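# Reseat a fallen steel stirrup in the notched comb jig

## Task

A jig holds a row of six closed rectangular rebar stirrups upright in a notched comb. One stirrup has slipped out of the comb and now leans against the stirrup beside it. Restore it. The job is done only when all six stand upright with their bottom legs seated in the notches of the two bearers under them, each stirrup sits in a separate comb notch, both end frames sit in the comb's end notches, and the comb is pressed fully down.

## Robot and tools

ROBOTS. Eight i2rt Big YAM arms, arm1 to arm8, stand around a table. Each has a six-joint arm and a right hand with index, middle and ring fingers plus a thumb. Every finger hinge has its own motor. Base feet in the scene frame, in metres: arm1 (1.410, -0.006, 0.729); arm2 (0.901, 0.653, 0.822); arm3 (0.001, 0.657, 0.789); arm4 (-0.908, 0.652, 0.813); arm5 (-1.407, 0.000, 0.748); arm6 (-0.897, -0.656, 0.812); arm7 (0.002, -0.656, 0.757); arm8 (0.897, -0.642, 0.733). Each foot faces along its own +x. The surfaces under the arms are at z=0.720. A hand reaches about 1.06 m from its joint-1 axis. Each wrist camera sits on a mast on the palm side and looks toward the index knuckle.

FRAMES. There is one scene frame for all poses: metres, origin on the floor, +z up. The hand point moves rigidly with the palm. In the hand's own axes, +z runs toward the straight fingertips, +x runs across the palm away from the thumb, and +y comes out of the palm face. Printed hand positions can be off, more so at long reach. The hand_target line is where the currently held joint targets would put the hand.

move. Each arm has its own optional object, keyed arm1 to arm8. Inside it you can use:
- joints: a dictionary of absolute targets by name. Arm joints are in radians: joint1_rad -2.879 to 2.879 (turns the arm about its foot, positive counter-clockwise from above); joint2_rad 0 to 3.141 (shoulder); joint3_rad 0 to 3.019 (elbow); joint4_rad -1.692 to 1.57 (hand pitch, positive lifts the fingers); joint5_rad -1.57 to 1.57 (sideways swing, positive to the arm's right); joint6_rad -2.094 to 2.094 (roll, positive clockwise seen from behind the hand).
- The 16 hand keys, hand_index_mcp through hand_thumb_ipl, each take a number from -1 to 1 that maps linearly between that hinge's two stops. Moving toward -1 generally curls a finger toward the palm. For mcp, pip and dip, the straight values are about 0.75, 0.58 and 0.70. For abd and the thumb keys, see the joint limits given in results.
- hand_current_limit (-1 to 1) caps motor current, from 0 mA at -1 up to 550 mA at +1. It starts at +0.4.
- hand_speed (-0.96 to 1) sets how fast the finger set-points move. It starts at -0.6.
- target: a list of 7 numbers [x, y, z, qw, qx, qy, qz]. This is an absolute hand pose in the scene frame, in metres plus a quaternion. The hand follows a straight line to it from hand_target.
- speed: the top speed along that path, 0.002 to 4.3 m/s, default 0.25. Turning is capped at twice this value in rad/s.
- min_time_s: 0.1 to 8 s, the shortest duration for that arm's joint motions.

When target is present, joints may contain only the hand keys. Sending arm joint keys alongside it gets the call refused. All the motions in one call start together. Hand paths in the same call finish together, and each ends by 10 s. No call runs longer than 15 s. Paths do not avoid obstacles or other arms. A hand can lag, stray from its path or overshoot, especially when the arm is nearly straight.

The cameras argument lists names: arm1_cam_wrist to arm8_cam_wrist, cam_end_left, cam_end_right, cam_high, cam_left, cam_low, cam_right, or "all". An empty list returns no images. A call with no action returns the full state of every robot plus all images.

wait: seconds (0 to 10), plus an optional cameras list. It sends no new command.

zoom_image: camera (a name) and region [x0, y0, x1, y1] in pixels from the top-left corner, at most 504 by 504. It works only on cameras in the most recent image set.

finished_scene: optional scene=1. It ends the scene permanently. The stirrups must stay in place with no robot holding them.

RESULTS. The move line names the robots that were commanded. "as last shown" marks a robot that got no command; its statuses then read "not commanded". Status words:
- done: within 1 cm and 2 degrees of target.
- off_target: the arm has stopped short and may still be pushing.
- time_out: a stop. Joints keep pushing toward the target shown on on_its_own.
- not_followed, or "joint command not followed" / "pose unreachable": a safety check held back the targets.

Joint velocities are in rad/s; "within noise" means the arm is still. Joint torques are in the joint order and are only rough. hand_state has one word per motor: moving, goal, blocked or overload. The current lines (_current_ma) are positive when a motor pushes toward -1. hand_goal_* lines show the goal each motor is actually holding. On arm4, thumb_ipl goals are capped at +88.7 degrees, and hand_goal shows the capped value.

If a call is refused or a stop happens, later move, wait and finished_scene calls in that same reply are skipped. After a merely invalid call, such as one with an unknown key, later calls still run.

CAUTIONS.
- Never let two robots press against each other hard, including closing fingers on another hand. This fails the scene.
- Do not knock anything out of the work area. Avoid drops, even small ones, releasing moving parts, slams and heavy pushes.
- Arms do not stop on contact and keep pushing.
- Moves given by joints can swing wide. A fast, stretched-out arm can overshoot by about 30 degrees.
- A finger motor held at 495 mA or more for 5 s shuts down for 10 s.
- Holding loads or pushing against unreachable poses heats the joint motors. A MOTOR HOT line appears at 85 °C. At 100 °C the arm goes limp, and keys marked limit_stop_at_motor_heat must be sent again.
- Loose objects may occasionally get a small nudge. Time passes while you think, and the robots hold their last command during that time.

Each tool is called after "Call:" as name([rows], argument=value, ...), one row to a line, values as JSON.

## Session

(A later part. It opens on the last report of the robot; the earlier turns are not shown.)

Call:
move(arm1={"target": [1.26, 0.2, 1.33, 0.5, 0.5, -0.5, -0.5], "speed": 0.15}, arm2={"target": [0.597, 0.36, 1.157, 0.6903, 0.6903, -0.153, -0.153], "speed": 0.15}, arm3={"target": [-0.10, 0.36, 1.157, 0.7071, 0.7071, 0, 0], "speed": 0.15}, arm7={"target": [-0.048, -0.38, 1.006, 0.2988, -0.2988, 0.6409, 0.6409], "speed": 0.15}, arm8={"target": [0.80, -0.36, 1.157, 0, 0, 0.7071, 0.7071], "speed": 0.15}, cameras=["arm1_cam_wrist", "arm2_cam_wrist", "arm3_cam_wrist", "arm7_cam_wrist", "arm8_cam_wrist", "cam_high", "cam_low"])

Scene clock: 41.87 s.
Joint torques (N m): arm1=[0.62 1.55 9.17 0.96 -1.1 -0.08] | arm2=[-1.26 -3.25 8.01 3.54 -0.07 -0.19] | arm3=[-0.79 2.43 10.45 2.45 -0.17 -0.21] | arm4=[-0.67 1.32 9.55 1.95 -0.01 -0.1] | arm5=[-0.38 0.56 9.31 2.48 0.06 -0.02] | arm6=[-0.03 0.44 9.25 2.25 -0.11 0.13] | arm7=[0.15 3.43 13.57 2.18 0.05 0.12] | arm8=[-0.56 0.91 9.13 2.88 -0.1 -0.29]
Motor temperatures (°C): arm1=[16 29 25 20 22 20] | arm2=[22 23 25 23 25 17] | arm3=[30 20 25 24 24 25] | arm4=[29 23 30 19 18 23] | arm5=[20 20 24 16 20 18] | arm6=[20 20 29 16 19 21] | arm7=[19 22 27 25 21 21] | arm8=[20 20 24 21 17 23]
Heat: arm1: hottest joint2_rad 29 °C; arm2: hottest joint3_rad 25 °C; arm3: hottest joint1_rad 30 °C; arm4: hottest joint3_rad 30 °C; arm5: hottest joint3_rad 24 °C; arm6: hottest joint3_rad 29 °C; arm7: hottest joint3_rad 27 °C; arm8: hottest joint3_rad 24 °C.
move: arm1 off_target; arm2 done; arm3 done; arm7 not_followed; arm8 done
Joint velocities: within noise
arm1.joint_positions: joint1_rad=-1.700 joint2_rad=+0.657 joint3_rad=+1.109 joint4_rad=-1.377 joint5_rad=-1.556 joint6_rad=-0.938 hand_index_mcp=+0.770 hand_index_abd=+0.001 hand_index_pip=+0.577 hand_index_dip=+0.696 hand_middle_mcp=+0.769 hand_middle_abd=+0.001 hand_middle_pip=+0.577 hand_middle_dip=+0.696 hand_ring_mcp=+0.771 hand_ring_abd=+0.000 hand_ring_pip=+0.577 hand_ring_dip=+0.696 hand_thumb_cmc=+0.728 hand_thumb_axl=+0.677 hand_thumb_mcp=+0.226 hand_thumb_ipl=+0.168 hand_current_limit=+0.400 hand_speed=-0.600
arm1.joint_status: not commanded
arm1.hand_state: goal,goal,goal,goal,goal,goal,goal,goal,goal,goal,goal,goal,goal,goal,goal,goal
arm1.index_mcp_current_ma: 10
arm1.index_abd_current_ma: 7
arm1.index_pip_current_ma: 10
arm1.index_dip_current_ma: 6
arm1.middle_mcp_current_ma: 5
arm1.middle_abd_current_ma: -8
arm1.middle_pip_current_ma: -14
arm1.middle_dip_current_ma: 4
arm1.ring_mcp_current_ma: 14
arm1.ring_abd_current_ma: -6
arm1.ring_pip_current_ma: 2
arm1.ring_dip_current_ma: 9
arm1.thumb_cmc_current_ma: 0
arm1.thumb_axl_current_ma: 13
arm1.thumb_mcp_current_ma: 6
arm1.thumb_ipl_current_ma: 2
arm1.hand_goal_index_mcp: 0.754
arm1.hand_goal_index_abd: 0.000
arm1.hand_goal_index_pip: 0.576
arm1.hand_goal_index_dip: 0.696
arm1.hand_goal_middle_mcp: 0.754
arm1.hand_goal_middle_abd: 0.000
arm1.hand_goal_middle_pip: 0.576
arm1.hand_goal_middle_dip: 0.696
arm1.hand_goal_ring_mcp: 0.754
arm1.hand_goal_ring_abd: 0.000
arm1.hand_goal_ring_pip: 0.576
arm1.hand_goal_ring_dip: 0.696
arm1.hand_goal_thumb_cmc: 0.714
arm1.hand_goal_thumb_axl: 0.678
arm1.hand_goal_thumb_mcp: 0.226
arm1.hand_goal_thumb_ipl: 0.168
arm1.hand: x=+1.2560 y=+0.1956 z=+1.3324 quat_wxyz=(+0.460, +0.470, -0.537, -0.528)
arm1.hand_target: x=+1.2581 y=+0.2002 z=+1.3301 quat_wxyz=(+0.460, +0.467, -0.538, -0.530)
arm1.hand_status: off_target (0.006 m and 7.8 deg from the pose sent, 0.204 m and 63.3 deg at the start; a joint's target at an end of its range on 72 of 237 steps)
arm2.joint_positions: joint1_rad=-0.952 joint2_rad=+1.032 joint3_rad=+0.358 joint4_rad=+0.670 joint5_rad=-0.531 joint6_rad=+0.017 hand_index_mcp=+0.770 hand_index_abd=+0.001 hand_index_pip=+0.577 hand_index_dip=+0.696 hand_middle_mcp=+0.771 hand_middle_abd=+0.002 hand_middle_pip=+0.577 hand_middle_dip=+0.696 hand_ring_mcp=+0.771 hand_ring_abd=+0.002 hand_ring_pip=+0.577 hand_ring_dip=+0.696 hand_thumb_cmc=+0.730 hand_thumb_axl=+0.677 hand_thumb_mcp=+0.226 hand_thumb_ipl=+0.168 hand_current_limit=+0.400 hand_speed=-0.600
arm2.joint_status: not commanded
arm2.hand_state: goal,goal,goal,goal,goal,goal,goal,goal,goal,goal,goal,goal,goal,goal,goal,goal
arm2.index_mcp_current_ma: 10
arm2.index_abd_current_ma: -1
arm2.index_pip_current_ma: -2
arm2.index_dip_current_ma: -4
arm2.middle_mcp_current_ma: -2
arm2.middle_abd_current_ma: 12
arm2.middle_pip_current_ma: 5
arm2.middle_dip_current_ma: 3
arm2.ring_mcp_current_ma: -6
arm2.ring_abd_current_ma: 4
arm2.ring_pip_current_ma: 1
arm2.ring_dip_current_ma: -9
arm2.thumb_cmc_current_ma: 8
arm2.thumb_axl_current_ma: 12
arm2.thumb_mcp_current_ma: -10
arm2.thumb_ipl_current_ma: -7
arm2.hand_goal_index_mcp: 0.754
arm2.hand_goal_index_abd: 0.000
arm2.hand_goal_index_pip: 0.576
arm2.hand_goal_index_dip: 0.696
arm2.hand_goal_middle_mcp: 0.754
arm2.hand_goal_middle_abd: 0.000
arm2.hand_goal_middle_pip: 0.576
arm2.hand_goal_middle_dip: 0.696
arm2.hand_goal_ring_mcp: 0.754
arm2.hand_goal_ring_abd: 0.000
arm2.hand_goal_ring_pip: 0.576
arm2.hand_goal_ring_dip: 0.696
arm2.hand_goal_thumb_cmc: 0.714
arm2.hand_goal_thumb_axl: 0.678
arm2.hand_goal_thumb_mcp: 0.226
arm2.hand_goal_thumb_ipl: 0.168
arm2.hand: x=+0.6006 y=+0.3562 z=+1.1623 quat_wxyz=(+0.693, +0.689, -0.151, -0.146)
arm2.hand_target: x=+0.5971 y=+0.3600 z=+1.1570 quat_wxyz=(+0.690, +0.691, -0.153, -0.153)
arm2.hand_status: done (0.008 m and 0.9 deg from the pose sent, 0.342 m and 65.9 deg at the start)
arm3.joint_positions: joint1_rad=-0.484 joint2_rad=+0.367 joint3_rad=+0.255 joint4_rad=+0.095 joint5_rad=-0.528 joint6_rad=-0.010 hand_index_mcp=+0.770 hand_index_abd=+0.001 hand_index_pip=+0.577 hand_index_dip=+0.696 hand_middle_mcp=+0.769 hand_middle_abd=+0.001 hand_middle_pip=+0.577 hand_middle_dip=+0.696 hand_ring_mcp=+0.768 hand_ring_abd=+0.002 hand_ring_pip=+0.577 hand_ring_dip=+0.696 hand_thumb_cmc=+0.727 hand_thumb_axl=+0.677 hand_thumb_mcp=+0.226 hand_thumb_ipl=+0.168 hand_current_limit=+0.400 hand_speed=-0.600
arm3.joint_status: not commanded
arm3.hand_state: goal,goal,goal,goal,goal,goal,goal,goal,goal,goal,goal,goal,goal,goal,goal,goal
arm3.index_mcp_current_ma: 27
arm3.index_abd_current_ma: -9
arm3.index_pip_current_ma: -7
arm3.index_dip_current_ma: -2
arm3.middle_mcp_current_ma: 24
arm3.middle_abd_current_ma: -4
arm3.middle_pip_current_ma: -1
arm3.middle_dip_current_ma: -9
arm3.ring_mcp_current_ma: 24
arm3.ring_abd_current_ma: 0
arm3.ring_pip_current_ma: 1
arm3.ring_dip_current_ma: -8
arm3.thumb_cmc_current_ma: 20
arm3.thumb_axl_current_ma: -4
arm3.thumb_mcp_current_ma: -3
arm3.thumb_ipl_current_ma: 6
arm3.hand_goal_index_mcp: 0.754
arm3.hand_goal_index_abd: 0.000
arm3.hand_goal_index_pip: 0.576
arm3.hand_goal_index_dip: 0.696
arm3.hand_goal_middle_mcp: 0.754
arm3.hand_goal_middle_abd: 0.000
arm3.hand_goal_middle_pip: 0.576
arm3.hand_goal_middle_dip: 0.696
arm3.hand_goal_ring_mcp: 0.754
arm3.hand_goal_ring_abd: 0.000
arm3.hand_goal_ring_pip: 0.576
arm3.hand_goal_ring_dip: 0.696
arm3.hand_goal_thumb_cmc: 0.714
arm3.hand_goal_thumb_axl: 0.678
arm3.hand_goal_thumb_mcp: 0.226
arm3.hand_goal_thumb_ipl: 0.168
arm3.hand: x=-0.0959 y=+0.3594 z=+1.1598 quat_wxyz=(+0.706, +0.708, +0.001, +0.008)
arm3.hand_target: x=-0.1000 y=+0.3601 z=+1.1571 quat_wxyz=(+0.707, +0.707, +0.000, +0.000)
arm3.hand_status: done (0.005 m and 0.9 deg from the pose sent, 0.302 m and 77.6 deg at the start)
arm4, arm5, arm6: as last shown
arm4.joint_positions: joint1_rad=-0.137 joint2_rad=+0.623 joint3_rad=+1.403 joint4_rad=-1.257 joint5_rad=+0.038 joint6_rad=+1.030 hand_index_mcp=+0.755 hand_index_abd=+0.000 hand_index_pip=+0.577 hand_index_dip=+0.696 hand_middle_mcp=+0.755 hand_middle_abd=+0.000 hand_middle_pip=+0.577 hand_middle_dip=+0.696 hand_ring_mcp=+0.755 hand_ring_abd=+0.000 hand_ring_pip=+0.577 hand_ring_dip=+0.696 hand_thumb_cmc=+0.715 hand_thumb_axl=+0.677 hand_thumb_mcp=+0.226 hand_thumb_ipl=+0.168 hand_current_limit=+0.400 hand_speed=-0.600
arm4.index_mcp_current_ma: -9
arm4.index_abd_current_ma: -2
arm4.index_pip_current_ma: 1
arm4.index_dip_current_ma: 3
arm4.middle_mcp_current_ma: 3
arm4.middle_abd_current_ma: -3
arm4.middle_pip_current_ma: -13
arm4.middle_dip_current_ma: 2
arm4.ring_mcp_current_ma: 17
arm4.ring_abd_current_ma: 11
arm4.ring_pip_current_ma: -6
arm4.ring_dip_current_ma: -5
arm4.thumb_cmc_current_ma: 6
arm4.thumb_axl_current_ma: 6
arm4.thumb_mcp_current_ma: -2
arm4.thumb_ipl_current_ma: -10
arm5.joint_positions: joint1_rad=-0.432 joint2_rad=+0.645 joint3_rad=+1.439 joint4_rad=-1.339 joint5_rad=-0.024 joint6_rad=+1.060 hand_index_mcp=+0.756 hand_index_abd=+0.000 hand_index_pip=+0.577 hand_index_dip=+0.696 hand_middle_mcp=+0.755 hand_middle_abd=+0.000 hand_middle_pip=+0.577 hand_middle_dip=+0.696 hand_ring_mcp=+0.755 hand_ring_abd=+0.000 hand_ring_pip=+0.577 hand_ring_dip=+0.696 hand_thumb_cmc=+0.716 hand_thumb_axl=+0.677 hand_thumb_mcp=+0.226 hand_thumb_ipl=+0.168 hand_current_limit=+0.400 hand_speed=-0.600
arm5.index_mcp_current_ma: -1
arm5.index_pip_current_ma: 11
arm5.middle_abd_current_ma: 4
arm5.middle_pip_current_ma: 1
arm5.middle_dip_current_ma: 2
arm5.ring_mcp_current_ma: -1
arm5.ring_abd_current_ma: -3
arm5.ring_pip_current_ma: 2
arm5.ring_dip_current_ma: -3
arm5.thumb_cmc_current_ma: -4
arm5.thumb_axl_current_ma: -7
arm5.thumb_mcp_current_ma: 6
arm6.joint_positions: joint1_rad=-0.427 joint2_rad=+0.616 joint3_rad=+1.414 joint4_rad=-1.179 joint5_rad=-0.072 joint6_rad=+1.122 hand_index_mcp=+0.754 hand_index_abd=+0.003 hand_index_pip=+0.577 hand_index_dip=+0.696 hand_middle_mcp=+0.754 hand_middle_abd=+0.002 hand_middle_pip=+0.577 hand_middle_dip=+0.696 hand_ring_mcp=+0.754 hand_ring_abd=+0.003 hand_ring_pip=+0.577 hand_ring_dip=+0.696 hand_thumb_cmc=+0.714 hand_thumb_axl=+0.677 hand_thumb_mcp=+0.226 hand_thumb_ipl=+0.168 hand_current_limit=+0.400 hand_speed=-0.600
arm6.index_mcp_current_ma: 5
arm6.index_abd_current_ma: -16
arm6.index_pip_current_ma: 4
arm6.index_dip_current_ma: 7
arm6.middle_mcp_current_ma: -25
arm6.middle_abd_current_ma: 5
arm6.middle_pip_current_ma: 11
arm6.middle_dip_current_ma: 10
arm6.ring_mcp_current_ma: 15
arm6.ring_abd_current_ma: -23
arm6.ring_pip_current_ma: -22
arm6.ring_dip_current_ma: -16
arm6.thumb_cmc_current_ma: 5
arm6.thumb_axl_current_ma: -28
arm6.thumb_mcp_current_ma: -9
arm6.thumb_ipl_current_ma: 2
arm7.joint_positions: joint1_rad=+0.209 joint2_rad=+0.003 joint3_rad=+0.030 joint4_rad=-0.160 joint5_rad=+0.189 joint6_rad=-0.674 hand_index_mcp=+0.761 hand_index_abd=-0.005 hand_index_pip=+0.577 hand_index_dip=+0.696 hand_middle_mcp=+0.762 hand_middle_abd=-0.010 hand_middle_pip=+0.577 hand_middle_dip=+0.696 hand_ring_mcp=+0.760 hand_ring_abd=-0.007 hand_ring_pip=+0.577 hand_ring_dip=+0.696 hand_thumb_cmc=+0.720 hand_thumb_axl=+0.677 hand_thumb_mcp=+0.226 hand_thumb_ipl=+0.168 hand_current_limit=+0.400 hand_speed=-0.600
arm7.joint_status: not commanded
arm7.hand_state: goal,goal,goal,goal,goal,goal,goal,goal,goal,goal,goal,goal,goal,goal,goal,goal
arm7.index_mcp_current_ma: 38
arm7.index_abd_current_ma: -25
arm7.index_pip_current_ma: -4
arm7.index_dip_current_ma: 6
arm7.middle_mcp_current_ma: 22
arm7.middle_abd_current_ma: -22
arm7.middle_pip_current_ma: 8
arm7.middle_dip_current_ma: -2
arm7.ring_mcp_current_ma: 33
arm7.ring_abd_current_ma: -13
arm7.ring_pip_current_ma: -4
arm7.ring_dip_current_ma: 6
arm7.thumb_cmc_current_ma: 20
arm7.thumb_axl_current_ma: -2
arm7.thumb_mcp_current_ma: -8
arm7.thumb_ipl_current_ma: 1
arm7.hand_goal_index_mcp: 0.754
arm7.hand_goal_index_abd: 0.000
arm7.hand_goal_index_pip: 0.576
arm7.hand_goal_index_dip: 0.696
arm7.hand_goal_middle_mcp: 0.754
arm7.hand_goal_middle_abd: 0.000
arm7.hand_goal_middle_pip: 0.576
arm7.hand_goal_middle_dip: 0.696
arm7.hand_goal_ring_mcp: 0.754
arm7.hand_goal_ring_abd: 0.000
arm7.hand_goal_ring_pip: 0.576
arm7.hand_goal_ring_dip: 0.696
arm7.hand_goal_thumb_cmc: 0.714
arm7.hand_goal_thumb_axl: 0.678
arm7.hand_goal_thumb_mcp: 0.226
arm7.hand_goal_thumb_ipl: 0.168
arm7.on_its_own: joint1_rad is held at +0.219, not at its first target +0.421; joint2_rad is held at +0.003, not at its first target +0.645; joint3_rad is held at +0.042, not at its first target +1.432; joint4_rad is held at -0.165, not at its first target -1.285; joint5_rad is held at +0.191, not at its first target -0.100; joint6_rad is held at -0.664, not at its first target +1.132
arm7.hand: x=-0.0465 y=-0.3786 z=+1.0179 quat_wxyz=(+0.230, -0.248, +0.705, +0.623)
arm7.hand_target: x=-0.0478 y=-0.3795 z=+1.0242 quat_wxyz=(+0.225, -0.246, +0.704, +0.627)
arm7.hand_status: not_followed (0.012 m and 12.5 deg from the pose sent, 0.315 m and 115.4 deg at the start; a joint's target at an end of its range on 44 of 230 steps)
arm8.joint_positions: joint1_rad=+0.817 joint2_rad=+0.420 joint3_rad=+0.417 joint4_rad=-0.006 joint5_rad=+0.826 joint6_rad=+0.023 hand_index_mcp=+0.784 hand_index_abd=+0.001 hand_index_pip=+0.577 hand_index_dip=+0.696 hand_middle_mcp=+0.782 hand_middle_abd=+0.000 hand_middle_pip=+0.577 hand_middle_dip=+0.696 hand_ring_mcp=+0.780 hand_ring_abd=+0.000 hand_ring_pip=+0.577 hand_ring_dip=+0.696 hand_thumb_cmc=+0.736 hand_thumb_axl=+0.677 hand_thumb_mcp=+0.225 hand_thumb_ipl=+0.168 hand_current_limit=+0.400 hand_speed=-0.600
arm8.joint_status: not commanded
arm8.hand_state: blocked,goal,goal,goal,blocked,goal,goal,goal,blocked,goal,goal,goal,blocked,goal,goal,goal
arm8.index_mcp_current_ma: 36
arm8.index_abd_current_ma: 10
arm8.index_pip_current_ma: 18
arm8.index_dip_current_ma: -3
arm8.middle_mcp_current_ma: 38
arm8.middle_abd_current_ma: 0
arm8.middle_pip_current_ma: 6
arm8.middle_dip_current_ma: -14
arm8.ring_mcp_current_ma: 17
arm8.ring_abd_current_ma: -16
arm8.ring_pip_current_ma: -8
arm8.ring_dip_current_ma: 5
arm8.thumb_cmc_current_ma: 15
arm8.thumb_axl_current_ma: -15
arm8.thumb_mcp_current_ma: 1
arm8.thumb_ipl_current_ma: 12
arm8.hand_goal_index_mcp: 0.754
arm8.hand_goal_index_abd: 0.000
arm8.hand_goal_index_pip: 0.576
arm8.hand_goal_index_dip: 0.696
arm8.hand_goal_middle_mcp: 0.754
arm8.hand_goal_middle_abd: 0.000
arm8.hand_goal_middle_pip: 0.576
arm8.hand_goal_middle_dip: 0.696
arm8.hand_goal_ring_mcp: 0.754
arm8.hand_goal_ring_abd: 0.000
arm8.hand_goal_ring_pip: 0.576
arm8.hand_goal_ring_dip: 0.696
arm8.hand_goal_thumb_cmc: 0.714
arm8.hand_goal_thumb_axl: 0.678
arm8.hand_goal_thumb_mcp: 0.226
arm8.hand_goal_thumb_ipl: 0.168
arm8.hand: x=+0.7992 y=-0.3620 z=+1.1621 quat_wxyz=(-0.007, +0.001, +0.708, +0.707)
arm8.hand_target: x=+0.8001 y=-0.3601 z=+1.1569 quat_wxyz=(+0.000, +0.000, +0.707, +0.707)
arm8.hand_status: done (0.006 m and 0.8 deg from the pose sent, 0.096 m and 74.9 deg at the start)
pose unreachable (arm7 arm): on one or more control steps of this call this arm could not follow its commanded pose, so it was not sent that pose on those steps. On the call's last step it was still not sent that pose. It may still have moved: this result reports where it is.
cause: moving toward the commanded pose would bring two parts of the arm too close to each other.
arm1_cam_wrist: T_world_to_cam=[[0.08129, 0.77139, 0.63115, -1.06064], [0.81482, 0.31325, -0.48779, -0.48586], [-0.57398, 0.55393, -0.60308, 1.5365]] pos_world=[1.36403, 0.11926, 1.35906]
arm2_cam_wrist: T_world_to_cam=[[-0.69663, 0.30014, 0.65163, -0.41229], [-0.1381, 0.8352, -0.53232, 0.36202], [-0.70402, -0.46082, -0.54038, 1.3446]] pos_world=[0.7094, 0.441, 1.18797]
arm3_cam_wrist: T_world_to_cam=[[-0.77495, 0.04236, 0.6306, -0.7949], [-0.42503, 0.70351, -0.56958, 0.31899], [-0.46776, -0.70942, -0.52718, 0.95461]] pos_world=[-0.0339, 0.48649, 1.18621]
arm7_cam_wrist: T_world_to_cam=[[0.22795, 0.11818, 0.96647, -0.89651], [0.62239, -0.78103, -0.05129, -0.2656], [0.74878, 0.61321, -0.25159, 0.6435]] pos_world=[-0.11217, -0.49609, 1.01473]
arm8_cam_wrist: T_world_to_cam=[[0.79407, 0.0751, 0.60316, -1.26667], [0.47375, -0.69816, -0.53678, -0.04836], [0.38079, 0.71199, -0.58997, 0.76455]] pos_world=[0.7376, -0.48299, 1.18911]

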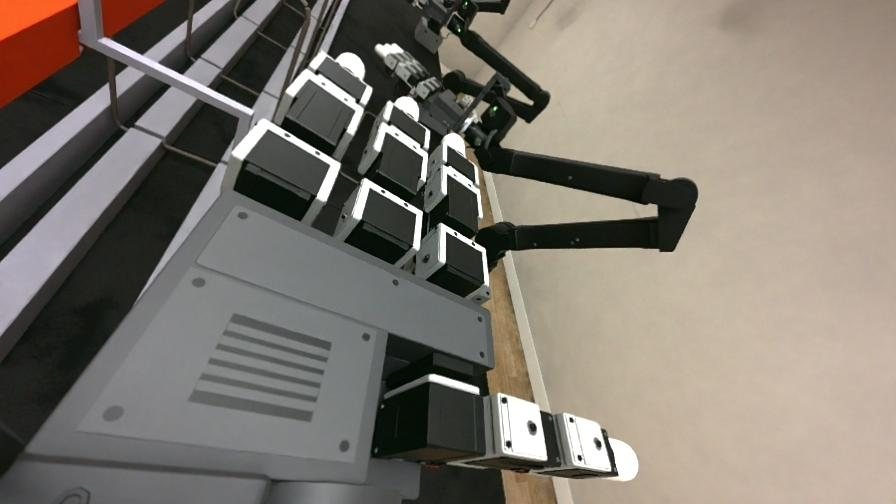

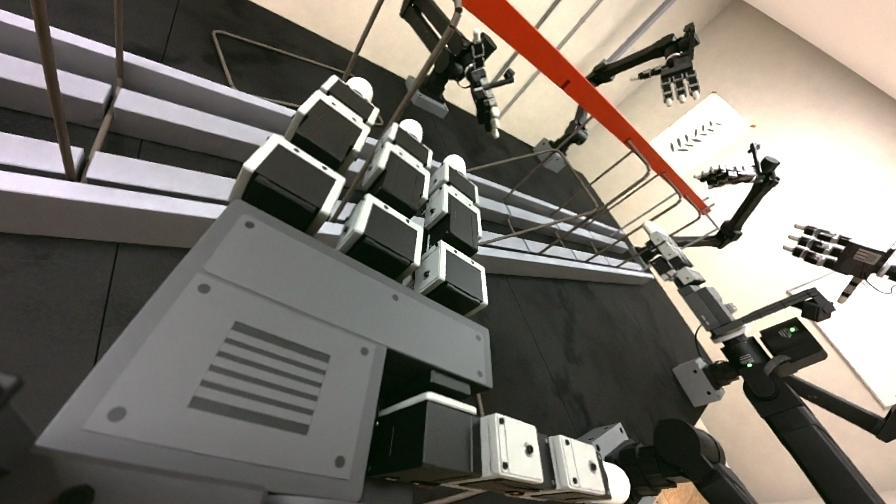

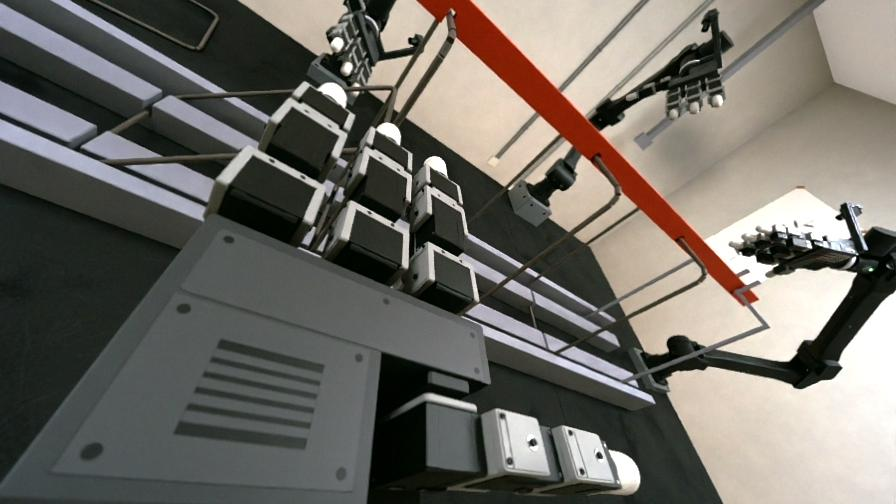

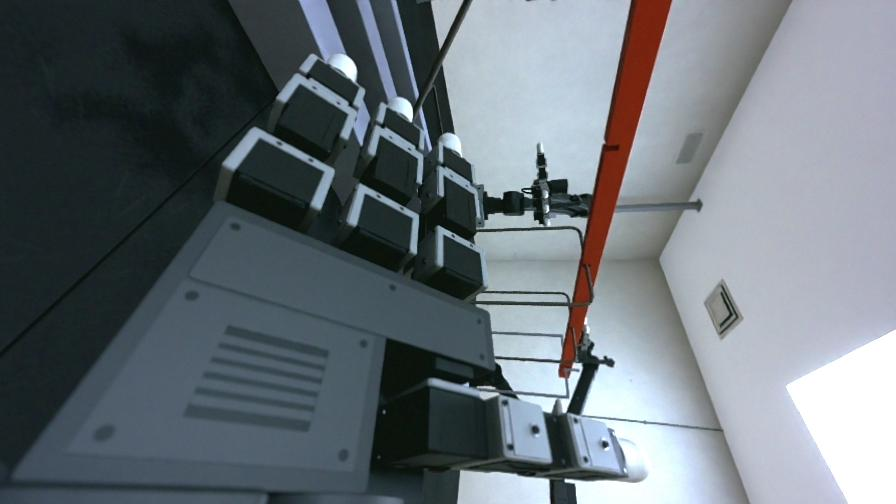

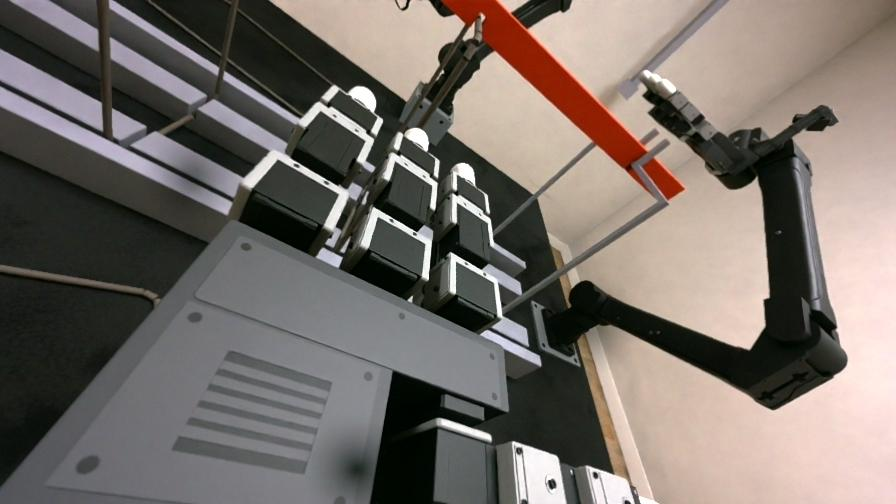

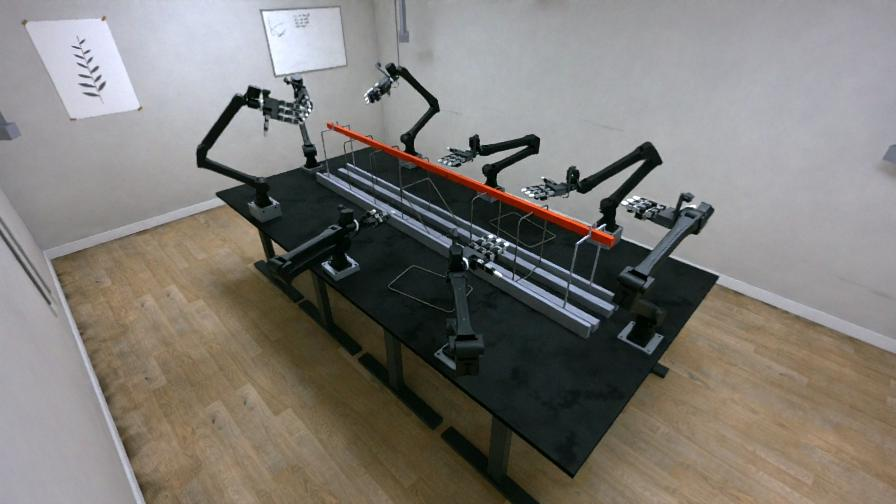

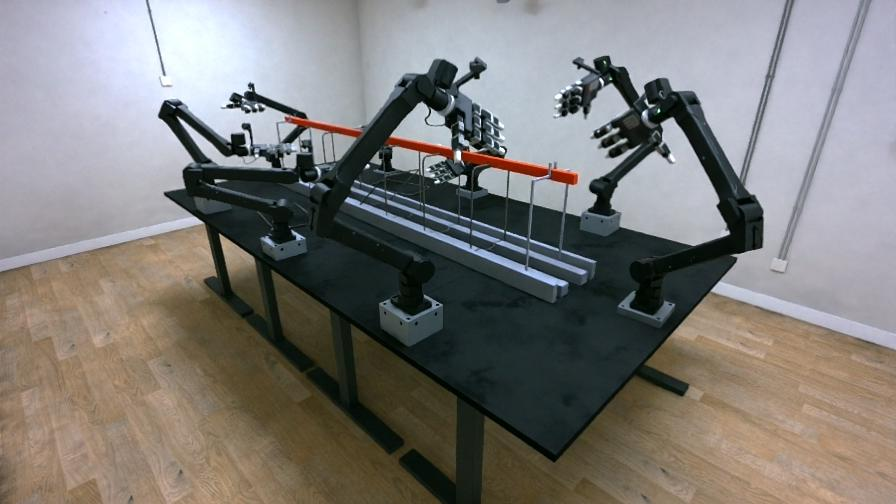

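Call:
move(arm1={"target": [1.165, 0.22, 1.33, 0.7071, 0.7071, 0, 0], "speed": 0.15}, arm7={"target": [-0.048, -0.31, 1.006, 0.2988, -0.2988, 0.6409, 0.6409], "speed": 0.15, "joints": {"hand_ring_abd": 0.12, "hand_middle_abd": 0.12, "hand_index_abd": 0.15}}, arm8={"target": [0.80, -0.31, 1.157, 0, 0, 0.7071, 0.7071], "speed": 0.15, "joints": {"hand_index_abd": 0.12, "hand_middle_abd": -0.12}}, arm2={"target": [0.575, 0.281, 1.157, 0.6903, 0.6903, -0.153, -0.153], "speed": 0.15, "joints": {"hand_index_abd": 0.12, "hand_middle_abd": -0.12}}, arm3={"target": [-0.10, 0.31, 1.157, 0.7071, 0.7071, 0, 0], "speed": 0.15, "joints": {"hand_index_abd": 0.12, "hand_middle_abd": -0.12}}, cameras=["arm1_cam_wrist", "arm2_cam_wrist", "arm3_cam_wrist", "arm7_cam_wrist", "arm8_cam_wrist", "cam_left", "cam_right"])

Scene clock: 53.47 s.
Joint torques (N m): arm1=[1.44 -1.44 15.09 0.36 -1.2 -0.02] | arm2=[1.03 -5.54 11 3.64 0.09 -0.17] | arm3=[2.2 0.73 13.55 2.54 -0.03 -0.19] | arm4=[-1.38 1.55 9.59 2.15 -0.06 -0.04] | arm5=[-0.32 0.56 9.32 2.5 0.06 -0.02] | arm6=[0.03 0.44 9.24 2.25 -0.1 0.13] | arm7=[-1.61 -1.2 11.03 3.23 -0.25 -0.04] | arm8=[-0.5 -0.38 11.95 3.1 -0.07 -0.28]
Motor temperatures (°C): arm1=[16 29 27 19 23 20] | arm2=[22 23 26 23 25 17] | arm3=[29 20 27 24 23 24] | arm4=[29 23 31 19 18 22] | arm5=[20 20 25 16 20 18] | arm6=[20 20 30 16 19 21] | arm7=[19 22 27 25 21 21] | arm8=[20 20 25 21 17 23]
Heat: arm1: hottest joint2_rad 29 °C; arm2: hottest joint3_rad 26 °C; arm3: hottest joint1_rad 29 °C; arm4: hottest joint3_rad 31 °C; arm5: hottest joint3_rad 25 °C; arm6: hottest joint3_rad 30 °C; arm7: hottest joint3_rad 27 °C; arm8: hottest joint3_rad 25 °C.
move: arm1 off_target; arm2 off_target; arm3 off_target; arm7 off_target; arm8 off_target
Joint velocities: within noise
arm1.joint_positions: joint1_rad=-1.309 joint2_rad=+0.908 joint3_rad=+1.163 joint4_rad=-1.427 joint5_rad=-1.556 joint6_rad=-0.991 hand_index_mcp=+0.770 hand_index_abd=+0.001 hand_index_pip=+0.577 hand_index_dip=+0.696 hand_middle_mcp=+0.769 hand_middle_abd=+0.001 hand_middle_pip=+0.577 hand_middle_dip=+0.696 hand_ring_mcp=+0.772 hand_ring_abd=+0.000 hand_ring_pip=+0.577 hand_ring_dip=+0.696 hand_thumb_cmc=+0.729 hand_thumb_axl=+0.677 hand_thumb_mcp=+0.228 hand_thumb_ipl=+0.168 hand_current_limit=+0.400 hand_speed=-0.600
arm1.joint_status: not commanded
arm1.hand_state: goal,goal,goal,goal,goal,goal,goal,goal,goal,goal,goal,goal,goal,goal,goal,goal
arm1.index_mcp_current_ma: 17
arm1.index_abd_current_ma: 6
arm1.index_pip_current_ma: 5
arm1.index_dip_current_ma: 5
arm1.middle_mcp_current_ma: 10
arm1.middle_abd_current_ma: -7
arm1.middle_pip_current_ma: -11
arm1.middle_dip_current_ma: 10
arm1.ring_mcp_current_ma: 13
arm1.ring_abd_current_ma: 0
arm1.ring_pip_current_ma: 1
arm1.ring_dip_current_ma: 6
arm1.thumb_cmc_current_ma: -4
arm1.thumb_axl_current_ma: 5
arm1.thumb_mcp_current_ma: 4
arm1.thumb_ipl_current_ma: 2
arm1.hand_goal_index_mcp: 0.754
arm1.hand_goal_index_abd: 0.000
arm1.hand_goal_index_pip: 0.576
arm1.hand_goal_index_dip: 0.696
arm1.hand_goal_middle_mcp: 0.754
arm1.hand_goal_middle_abd: 0.000
arm1.hand_goal_middle_pip: 0.576
arm1.hand_goal_middle_dip: 0.696
arm1.hand_goal_ring_mcp: 0.754
arm1.hand_goal_ring_abd: 0.000
arm1.hand_goal_ring_pip: 0.576
arm1.hand_goal_ring_dip: 0.696
arm1.hand_goal_thumb_cmc: 0.714
arm1.hand_goal_thumb_axl: 0.678
arm1.hand_goal_thumb_mcp: 0.226
arm1.hand_goal_thumb_ipl: 0.168
arm1.hand: x=+1.1656 y=+0.2241 z=+1.3013 quat_wxyz=(+0.594, +0.521, -0.487, -0.372)
arm1.hand_target: x=+1.1650 y=+0.2183 z=+1.3284 quat_wxyz=(+0.588, +0.533, -0.472, -0.384)
arm1.hand_status: off_target (0.029 m and 75.9 deg from the pose sent, 0.094 m and 97.8 deg at the start; pose on its path clipped on 163 of 210 steps; a joint's target at an end of its range on 210 of 210 steps)
arm2.joint_positions: joint1_rad=-0.820 joint2_rad=+1.256 joint3_rad=+0.462 joint4_rad=+0.745 joint5_rad=-0.373 joint6_rad=+0.017 hand_index_mcp=+0.770 hand_index_abd=+0.119 hand_index_pip=+0.577 hand_index_dip=+0.696 hand_middle_mcp=+0.771 hand_middle_abd=-0.114 hand_middle_pip=+0.577 hand_middle_dip=+0.696 hand_ring_mcp=+0.771 hand_ring_abd=+0.002 hand_ring_pip=+0.577 hand_ring_dip=+0.696 hand_thumb_cmc=+0.730 hand_thumb_axl=+0.677 hand_thumb_mcp=+0.226 hand_thumb_ipl=+0.168 hand_current_limit=+0.400 hand_speed=-0.600
arm2.joint_status: all done
arm2.hand_state: goal,goal,goal,goal,goal,goal,goal,goal,goal,goal,goal,goal,goal,goal,goal,goal
arm2.index_mcp_current_ma: -1
arm2.index_abd_current_ma: 13
arm2.index_pip_current_ma: -26
arm2.index_dip_current_ma: -7
arm2.middle_mcp_current_ma: 3
arm2.middle_abd_current_ma: 0
arm2.middle_pip_current_ma: -2
arm2.middle_dip_current_ma: 2
arm2.ring_mcp_current_ma: -4
arm2.ring_abd_current_ma: -2
arm2.ring_pip_current_ma: -5
arm2.ring_dip_current_ma: -8
arm2.thumb_cmc_current_ma: 11
arm2.thumb_axl_current_ma: 8
arm2.thumb_mcp_current_ma: -3
arm2.thumb_ipl_current_ma: -4
arm2.hand_goal_index_mcp: 0.754
arm2.hand_goal_index_abd: 0.120
arm2.hand_goal_index_pip: 0.576
arm2.hand_goal_index_dip: 0.696
arm2.hand_goal_middle_mcp: 0.754
arm2.hand_goal_middle_abd: -0.120
arm2.hand_goal_middle_pip: 0.576
arm2.hand_goal_middle_dip: 0.696
arm2.hand_goal_ring_mcp: 0.754
arm2.hand_goal_ring_abd: 0.000
arm2.hand_goal_ring_pip: 0.576
arm2.hand_goal_ring_dip: 0.696
arm2.hand_goal_thumb_cmc: 0.714
arm2.hand_goal_thumb_axl: 0.678
arm2.hand_goal_thumb_mcp: 0.226
arm2.hand_goal_thumb_ipl: 0.168
arm2.hand: x=+0.5767 y=+0.2938 z=+1.1390 quat_wxyz=(+0.678, +0.700, -0.169, -0.146)
arm2.hand_target: x=+0.5757 y=+0.2819 z=+1.1568 quat_wxyz=(+0.690, +0.690, -0.153, -0.153)
arm2.hand_status: off_target (0.022 m and 2.7 deg from the pose sent, 0.080 m and 0.9 deg at the start)
arm3.joint_positions: joint1_rad=-0.385 joint2_rad=+0.623 joint3_rad=+0.255 joint4_rad=+0.305 joint5_rad=-0.403 joint6_rad=-0.011 hand_index_mcp=+0.770 hand_index_abd=+0.121 hand_index_pip=+0.577 hand_index_dip=+0.696 hand_middle_mcp=+0.769 hand_middle_abd=-0.120 hand_middle_pip=+0.577 hand_middle_dip=+0.696 hand_ring_mcp=+0.768 hand_ring_abd=+0.002 hand_ring_pip=+0.577 hand_ring_dip=+0.696 hand_thumb_cmc=+0.727 hand_thumb_axl=+0.677 hand_thumb_mcp=+0.226 hand_thumb_ipl=+0.168 hand_current_limit=+0.400 hand_speed=-0.600
arm3.joint_status: all done
arm3.hand_state: goal,goal,goal,goal,goal,goal,goal,goal,goal,goal,goal,goal,goal,goal,goal,goal
arm3.index_mcp_current_ma: 25
arm3.index_abd_current_ma: -5
arm3.index_pip_current_ma: -8
arm3.index_dip_current_ma: -4
arm3.middle_mcp_current_ma: 24
arm3.middle_abd_current_ma: -5
arm3.middle_pip_current_ma: 2
arm3.middle_dip_current_ma: -8
arm3.ring_mcp_current_ma: 25
arm3.ring_abd_current_ma: 1
arm3.ring_pip_current_ma: -2
arm3.ring_dip_current_ma: -5
arm3.thumb_cmc_current_ma: 20
arm3.thumb_axl_current_ma: -1
arm3.thumb_mcp_current_ma: 1
arm3.thumb_ipl_current_ma: 9
arm3.hand_goal_index_mcp: 0.754
arm3.hand_goal_index_abd: 0.120
arm3.hand_goal_index_pip: 0.576
arm3.hand_goal_index_dip: 0.696
arm3.hand_goal_middle_mcp: 0.754
arm3.hand_goal_middle_abd: -0.120
arm3.hand_goal_middle_pip: 0.576
arm3.hand_goal_middle_dip: 0.696
arm3.hand_goal_ring_mcp: 0.754
arm3.hand_goal_ring_abd: 0.000
arm3.hand_goal_ring_pip: 0.576
arm3.hand_goal_ring_dip: 0.696
arm3.hand_goal_thumb_cmc: 0.714
arm3.hand_goal_thumb_axl: 0.678
arm3.hand_goal_thumb_mcp: 0.226
arm3.hand_goal_thumb_ipl: 0.168
arm3.hand: x=-0.1040 y=+0.3152 z=+1.1311 quat_wxyz=(+0.691, +0.723, -0.014, +0.004)
arm3.hand_target: x=-0.0999 y=+0.3113 z=+1.1564 quat_wxyz=(+0.707, +0.707, +0.000, +0.000)
arm3.hand_status: off_target (0.027 m and 3.1 deg from the pose sent, 0.050 m and 0.9 deg at the start)
arm4, arm5, arm6: as last shown
arm4.index_mcp_current_ma: 0
arm4.index_abd_current_ma: 1
arm4.index_pip_current_ma: 4
arm4.index_dip_current_ma: -10
arm4.middle_mcp_current_ma: -2
arm4.middle_abd_current_ma: 5
arm4.middle_pip_current_ma: -12
arm4.middle_dip_current_ma: -3
arm4.ring_mcp_current_ma: 24
arm4.ring_abd_current_ma: 4
arm4.ring_pip_current_ma: -8
arm4.ring_dip_current_ma: -10
arm4.thumb_cmc_current_ma: 11
arm4.thumb_axl_current_ma: 10
arm4.thumb_mcp_current_ma: -4
arm4.thumb_ipl_current_ma: -6
arm5.index_mcp_current_ma: -3
arm5.index_abd_current_ma: -4
arm5.index_pip_current_ma: 10
arm5.index_dip_current_ma: -10
arm5.middle_abd_current_ma: 6
arm5.middle_pip_current_ma: 3
arm5.middle_dip_current_ma: -6
arm5.ring_mcp_current_ma: -8
arm5.ring_abd_current_ma: -8
arm5.ring_pip_current_ma: 7
arm5.ring_dip_current_ma: 1
arm5.thumb_cmc_current_ma: -10
arm5.thumb_axl_current_ma: -9
arm5.thumb_mcp_current_ma: 7
arm5.thumb_ipl_current_ma: 1
arm6.index_mcp_current_ma: 25
arm6.index_abd_current_ma: -30
arm6.index_pip_current_ma: -4
arm6.index_dip_current_ma: 8
arm6.middle_mcp_current_ma: -24
arm6.middle_abd_current_ma: -8
arm6.middle_pip_current_ma: 20
arm6.middle_dip_current_ma: 2
arm6.ring_mcp_current_ma: 22
arm6.ring_abd_current_ma: -11
arm6.ring_pip_current_ma: 6
arm6.ring_dip_current_ma: -17
arm6.thumb_cmc_current_ma: 3
arm6.thumb_axl_current_ma: -16
arm6.thumb_mcp_current_ma: -15
arm6.thumb_ipl_current_ma: -17
arm7.joint_positions: joint1_rad=+0.058 joint2_rad=+1.006 joint3_rad=+0.023 joint4_rad=+0.921 joint5_rad=+0.014 joint6_rad=-0.871 hand_index_mcp=+0.761 hand_index_abd=+0.142 hand_index_pip=+0.577 hand_index_dip=+0.696 hand_middle_mcp=+0.762 hand_middle_abd=+0.108 hand_middle_pip=+0.577 hand_middle_dip=+0.696 hand_ring_mcp=+0.760 hand_ring_abd=+0.111 hand_ring_pip=+0.577 hand_ring_dip=+0.696 hand_thumb_cmc=+0.720 hand_thumb_axl=+0.677 hand_thumb_mcp=+0.226 hand_thumb_ipl=+0.168 hand_current_limit=+0.400 hand_speed=-0.600
arm7.joint_status: all done
arm7.hand_state: goal,goal,goal,goal,goal,goal,goal,goal,goal,goal,goal,goal,goal,goal,goal,goal
arm7.index_mcp_current_ma: 36
arm7.index_abd_current_ma: -30
arm7.index_pip_current_ma: -4
arm7.index_dip_current_ma: 1
arm7.middle_mcp_current_ma: 16
arm7.middle_abd_current_ma: -28
arm7.middle_pip_current_ma: 9
arm7.middle_dip_current_ma: -3
arm7.ring_mcp_current_ma: 31
arm7.ring_abd_current_ma: -21
arm7.ring_pip_current_ma: -1
arm7.ring_dip_current_ma: 3
arm7.thumb_cmc_current_ma: 24
arm7.thumb_axl_current_ma: -2
arm7.thumb_mcp_current_ma: -9
arm7.thumb_ipl_current_ma: 3
arm7.hand_goal_index_mcp: 0.754
arm7.hand_goal_index_abd: 0.150
arm7.hand_goal_index_pip: 0.576
arm7.hand_goal_index_dip: 0.696
arm7.hand_goal_middle_mcp: 0.754
arm7.hand_goal_middle_abd: 0.120
arm7.hand_goal_middle_pip: 0.576
arm7.hand_goal_middle_dip: 0.696
arm7.hand_goal_ring_mcp: 0.754
arm7.hand_goal_ring_abd: 0.120
arm7.hand_goal_ring_pip: 0.576
arm7.hand_goal_ring_dip: 0.696
arm7.hand_goal_thumb_cmc: 0.714
arm7.hand_goal_thumb_axl: 0.678
arm7.hand_goal_thumb_mcp: 0.226
arm7.hand_goal_thumb_ipl: 0.168
arm7.hand: x=-0.0512 y=-0.3190 z=+0.9873 quat_wxyz=(+0.286, -0.306, +0.656, +0.627)
arm7.hand_target: x=-0.0479 y=-0.3108 z=+1.0058 quat_wxyz=(+0.299, -0.299, +0.641, +0.640)
arm7.hand_status: off_target (0.021 m and 2.9 deg from the pose sent, 0.070 m and 12.5 deg at the start)
arm8.joint_positions: joint1_rad=+0.632 joint2_rad=+0.588 joint3_rad=+0.417 joint4_rad=+0.130 joint5_rad=+0.641 joint6_rad=+0.021 hand_index_mcp=+0.784 hand_index_abd=+0.113 hand_index_pip=+0.577 hand_index_dip=+0.696 hand_middle_mcp=+0.783 hand_middle_abd=-0.107 hand_middle_pip=+0.577 hand_middle_dip=+0.696 hand_ring_mcp=+0.780 hand_ring_abd=+0.000 hand_ring_pip=+0.577 hand_ring_dip=+0.696 hand_thumb_cmc=+0.736 hand_thumb_axl=+0.677 hand_thumb_mcp=+0.225 hand_thumb_ipl=+0.168 hand_current_limit=+0.400 hand_speed=-0.600
arm8.joint_status: all done
arm8.hand_state: blocked,goal,goal,goal,blocked,goal,goal,goal,blocked,goal,goal,goal,blocked,goal,goal,goal
arm8.index_mcp_current_ma: 31
arm8.index_abd_current_ma: -9
arm8.index_pip_current_ma: 13
arm8.index_dip_current_ma: 10
arm8.middle_mcp_current_ma: 42
arm8.middle_abd_current_ma: 13
arm8.middle_pip_current_ma: 8
arm8.middle_dip_current_ma: -18
arm8.ring_mcp_current_ma: 22
arm8.ring_abd_current_ma: 0
arm8.ring_pip_current_ma: -3
arm8.ring_dip_current_ma: -8
arm8.thumb_cmc_current_ma: 16
arm8.thumb_axl_current_ma: 3
arm8.thumb_mcp_current_ma: -13
arm8.thumb_ipl_current_ma: 1
arm8.hand_goal_index_mcp: 0.754
arm8.hand_goal_index_abd: 0.120
arm8.hand_goal_index_pip: 0.576
arm8.hand_goal_index_dip: 0.696
arm8.hand_goal_middle_mcp: 0.754
arm8.hand_goal_middle_abd: -0.120
arm8.hand_goal_middle_pip: 0.576
arm8.hand_goal_middle_dip: 0.696
arm8.hand_goal_ring_mcp: 0.754
arm8.hand_goal_ring_abd: 0.000
arm8.hand_goal_ring_pip: 0.576
arm8.hand_goal_ring_dip: 0.696
arm8.hand_goal_thumb_cmc: 0.714
arm8.hand_goal_thumb_axl: 0.678
arm8.hand_goal_thumb_mcp: 0.226
arm8.hand_goal_thumb_ipl: 0.168
arm8.hand: x=+0.7981 y=-0.3121 z=+1.1421 quat_wxyz=(+0.000, -0.006, +0.717, +0.697)
arm8.hand_target: x=+0.8000 y=-0.3105 z=+1.1566 quat_wxyz=(+0.000, +0.000, +0.707, +0.707)
arm8.hand_status: off_target (0.015 m and 1.7 deg from the pose sent, 0.052 m and 0.8 deg at the start)
led back after a hold (arm7 arm): the arm was led back toward your command in small steps, so it may still be short of it.
pose unreachable (arm7 arm): on one or more control steps of this call this arm could not follow its commanded pose, so it was not sent that pose on those steps. It may still have moved: this result reports where it is.
cause: moving toward the commanded pose would bring two parts of the arm too close to each other.
arm1_cam_wrist: T_world_to_cam=[[-0.24524, 0.84906, 0.46792, -0.48], [0.65881, 0.50004, -0.56207, -0.19961], [-0.71121, 0.17043, -0.682, 1.79863]] pos_world=[1.293, 0.20083, 1.33907]
arm2_cam_wrist: T_world_to_cam=[[-0.70924, 0.29892, 0.63845, -0.37243], [-0.09892, 0.8545, -0.50995, 0.3447], [-0.69799, -0.42483, -0.57648, 1.31347]] pos_world=[0.68674, 0.37478, 1.17074]
arm3_cam_wrist: T_world_to_cam=[[-0.7838, 0.03597, 0.61998, -0.7682], [-0.39727, 0.73829, -0.54507, 0.2945], [-0.47733, -0.67353, -0.56438, 0.93412]] pos_world=[-0.03924, 0.43936, 1.16399]
arm7_cam_wrist: T_world_to_cam=[[0.05487, 0.05724, 0.99685, -0.93129], [0.65687, -0.75397, 0.00714, -0.26489], [0.752, 0.65441, -0.07896, 0.44557]] pos_world=[-0.10998, -0.438, 0.96544]
arm8_cam_wrist: T_world_to_cam=[[0.78175, 0.09122, 0.61688, -1.25834], [0.48437, -0.71187, -0.50856, -0.06873], [0.39275, 0.69636, -0.60069, 0.71549]] pos_world=[0.73599, -0.43238, 1.17108]

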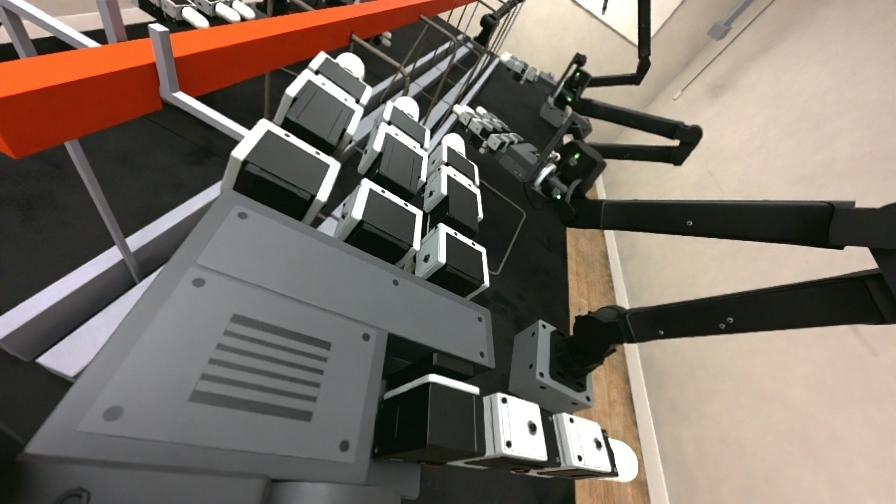

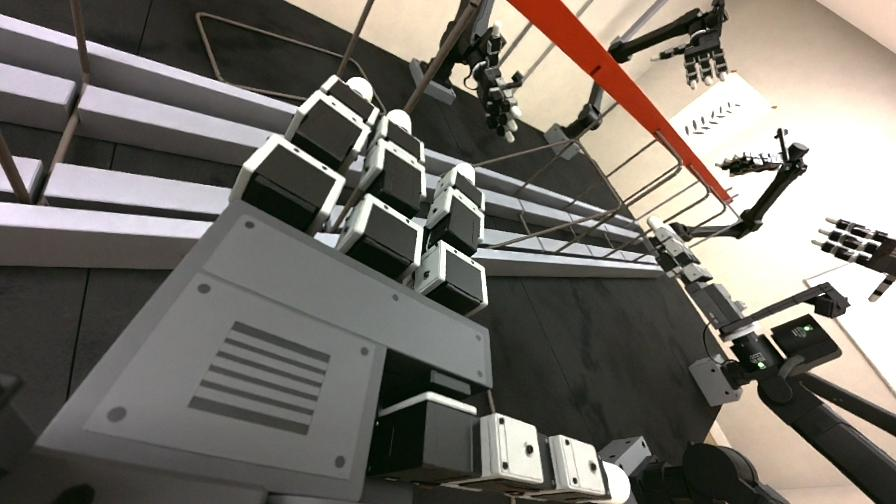

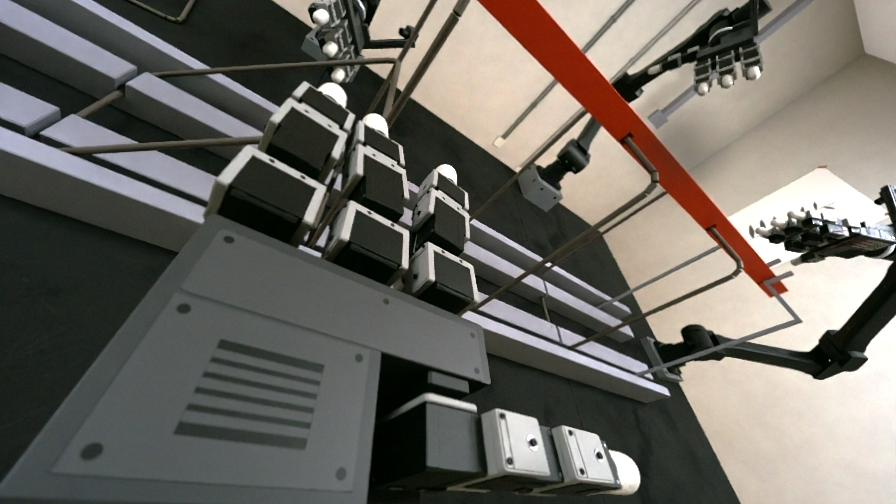

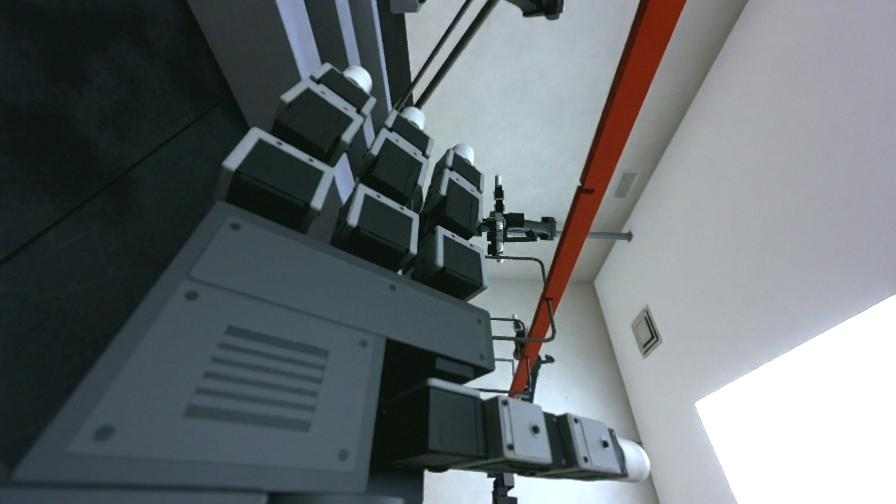

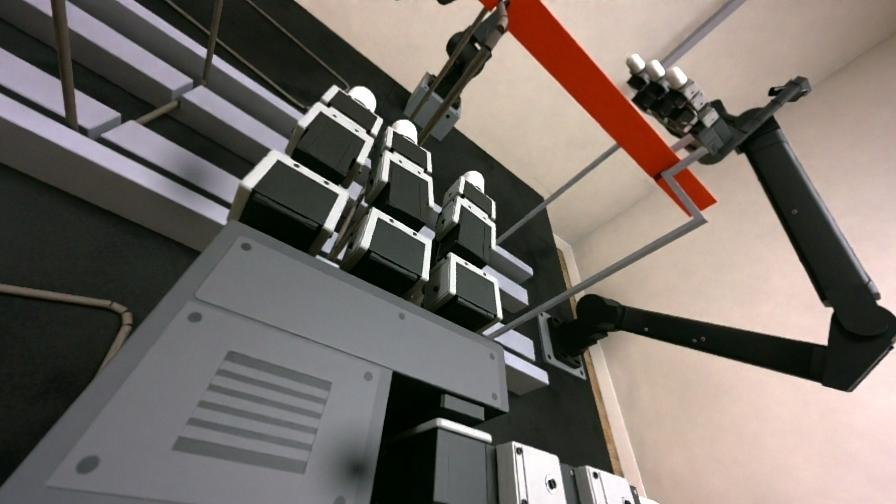

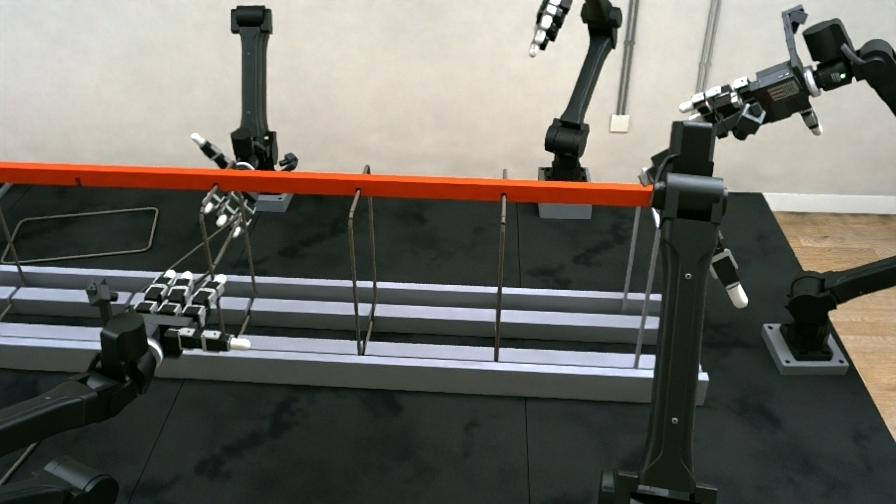

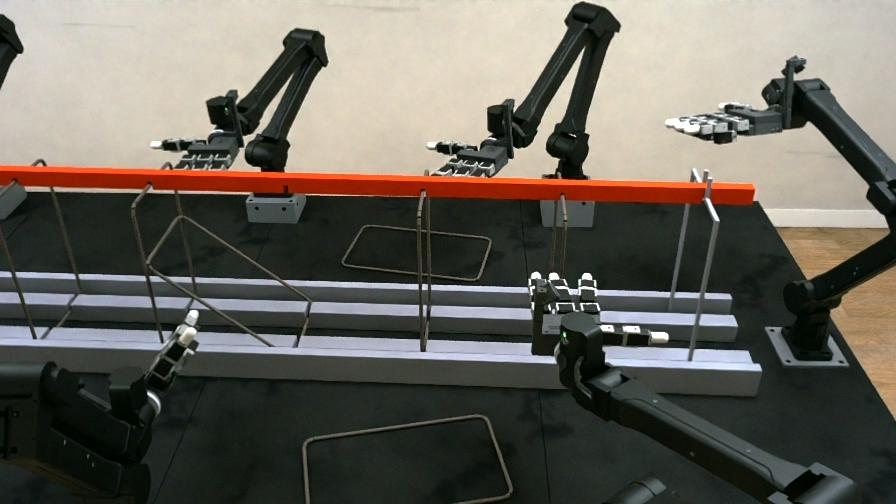

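Call:
zoom_image(camera="arm8_cam_wrist", region=[320, 0, 620, 250])

Call:
zoom_image(camera="arm3_cam_wrist", region=[280, 0, 580, 250])

Call:
zoom_image(camera="arm2_cam_wrist", region=[280, 0, 580, 250])

Call:
zoom_image(camera="arm7_cam_wrist", region=[300, 0, 600, 250])

Scaled by 1.680.

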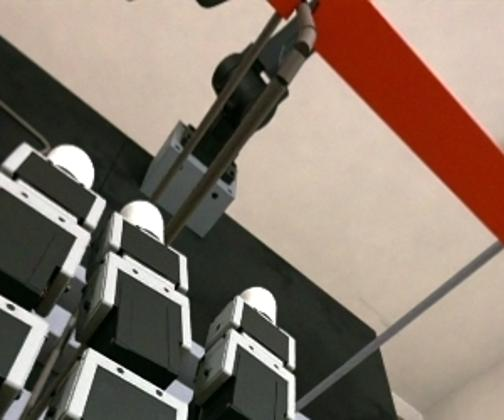

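Scaled by 1.680.

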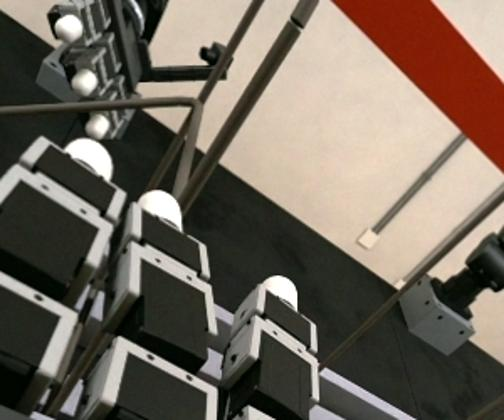

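Scaled by 1.680.

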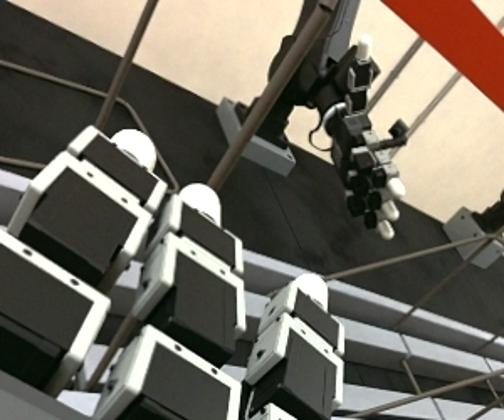

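Scaled by 1.680.

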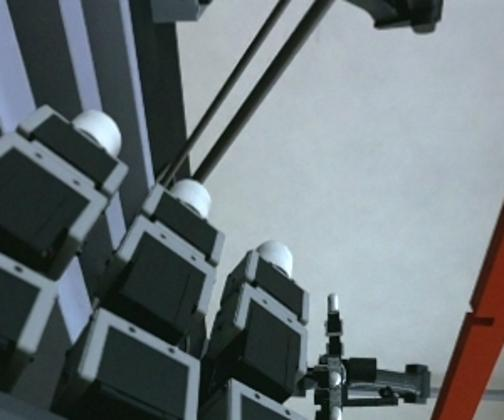

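Call:
zoom_image(camera="cam_right", region=[110, 150, 340, 360])

Call:
zoom_image(camera="cam_left", region=[60, 150, 290, 370])

Call:
zoom_image(camera="cam_left", region=[0, 160, 130, 290])

Scaled by 2.191.

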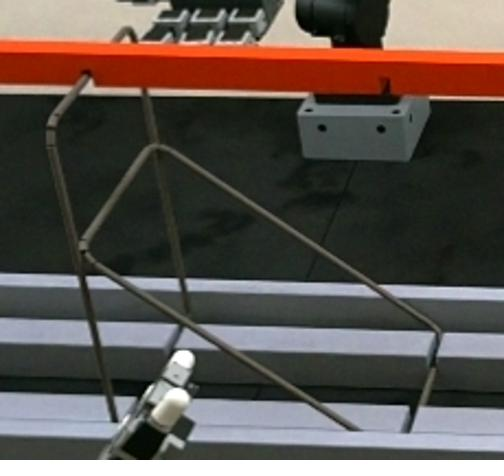

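Scaled by 2.191.

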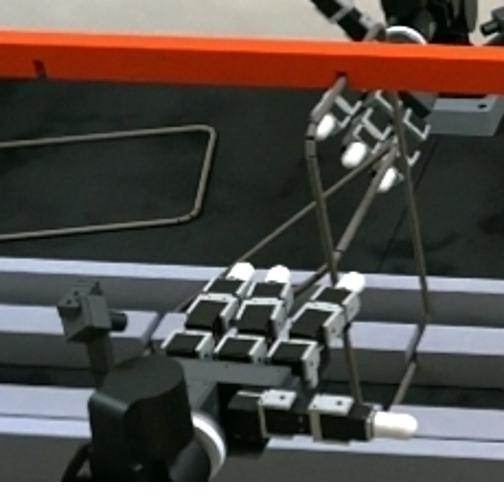

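Scaled by 3.877.

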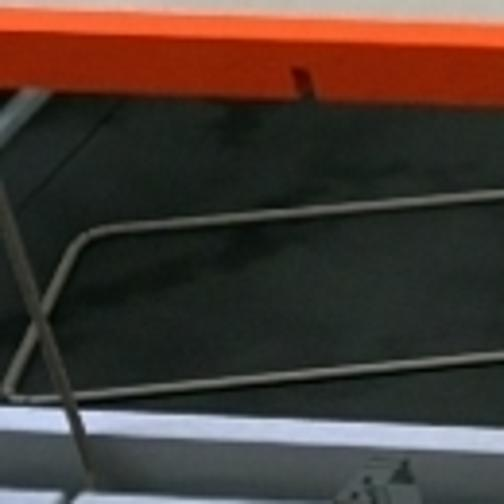

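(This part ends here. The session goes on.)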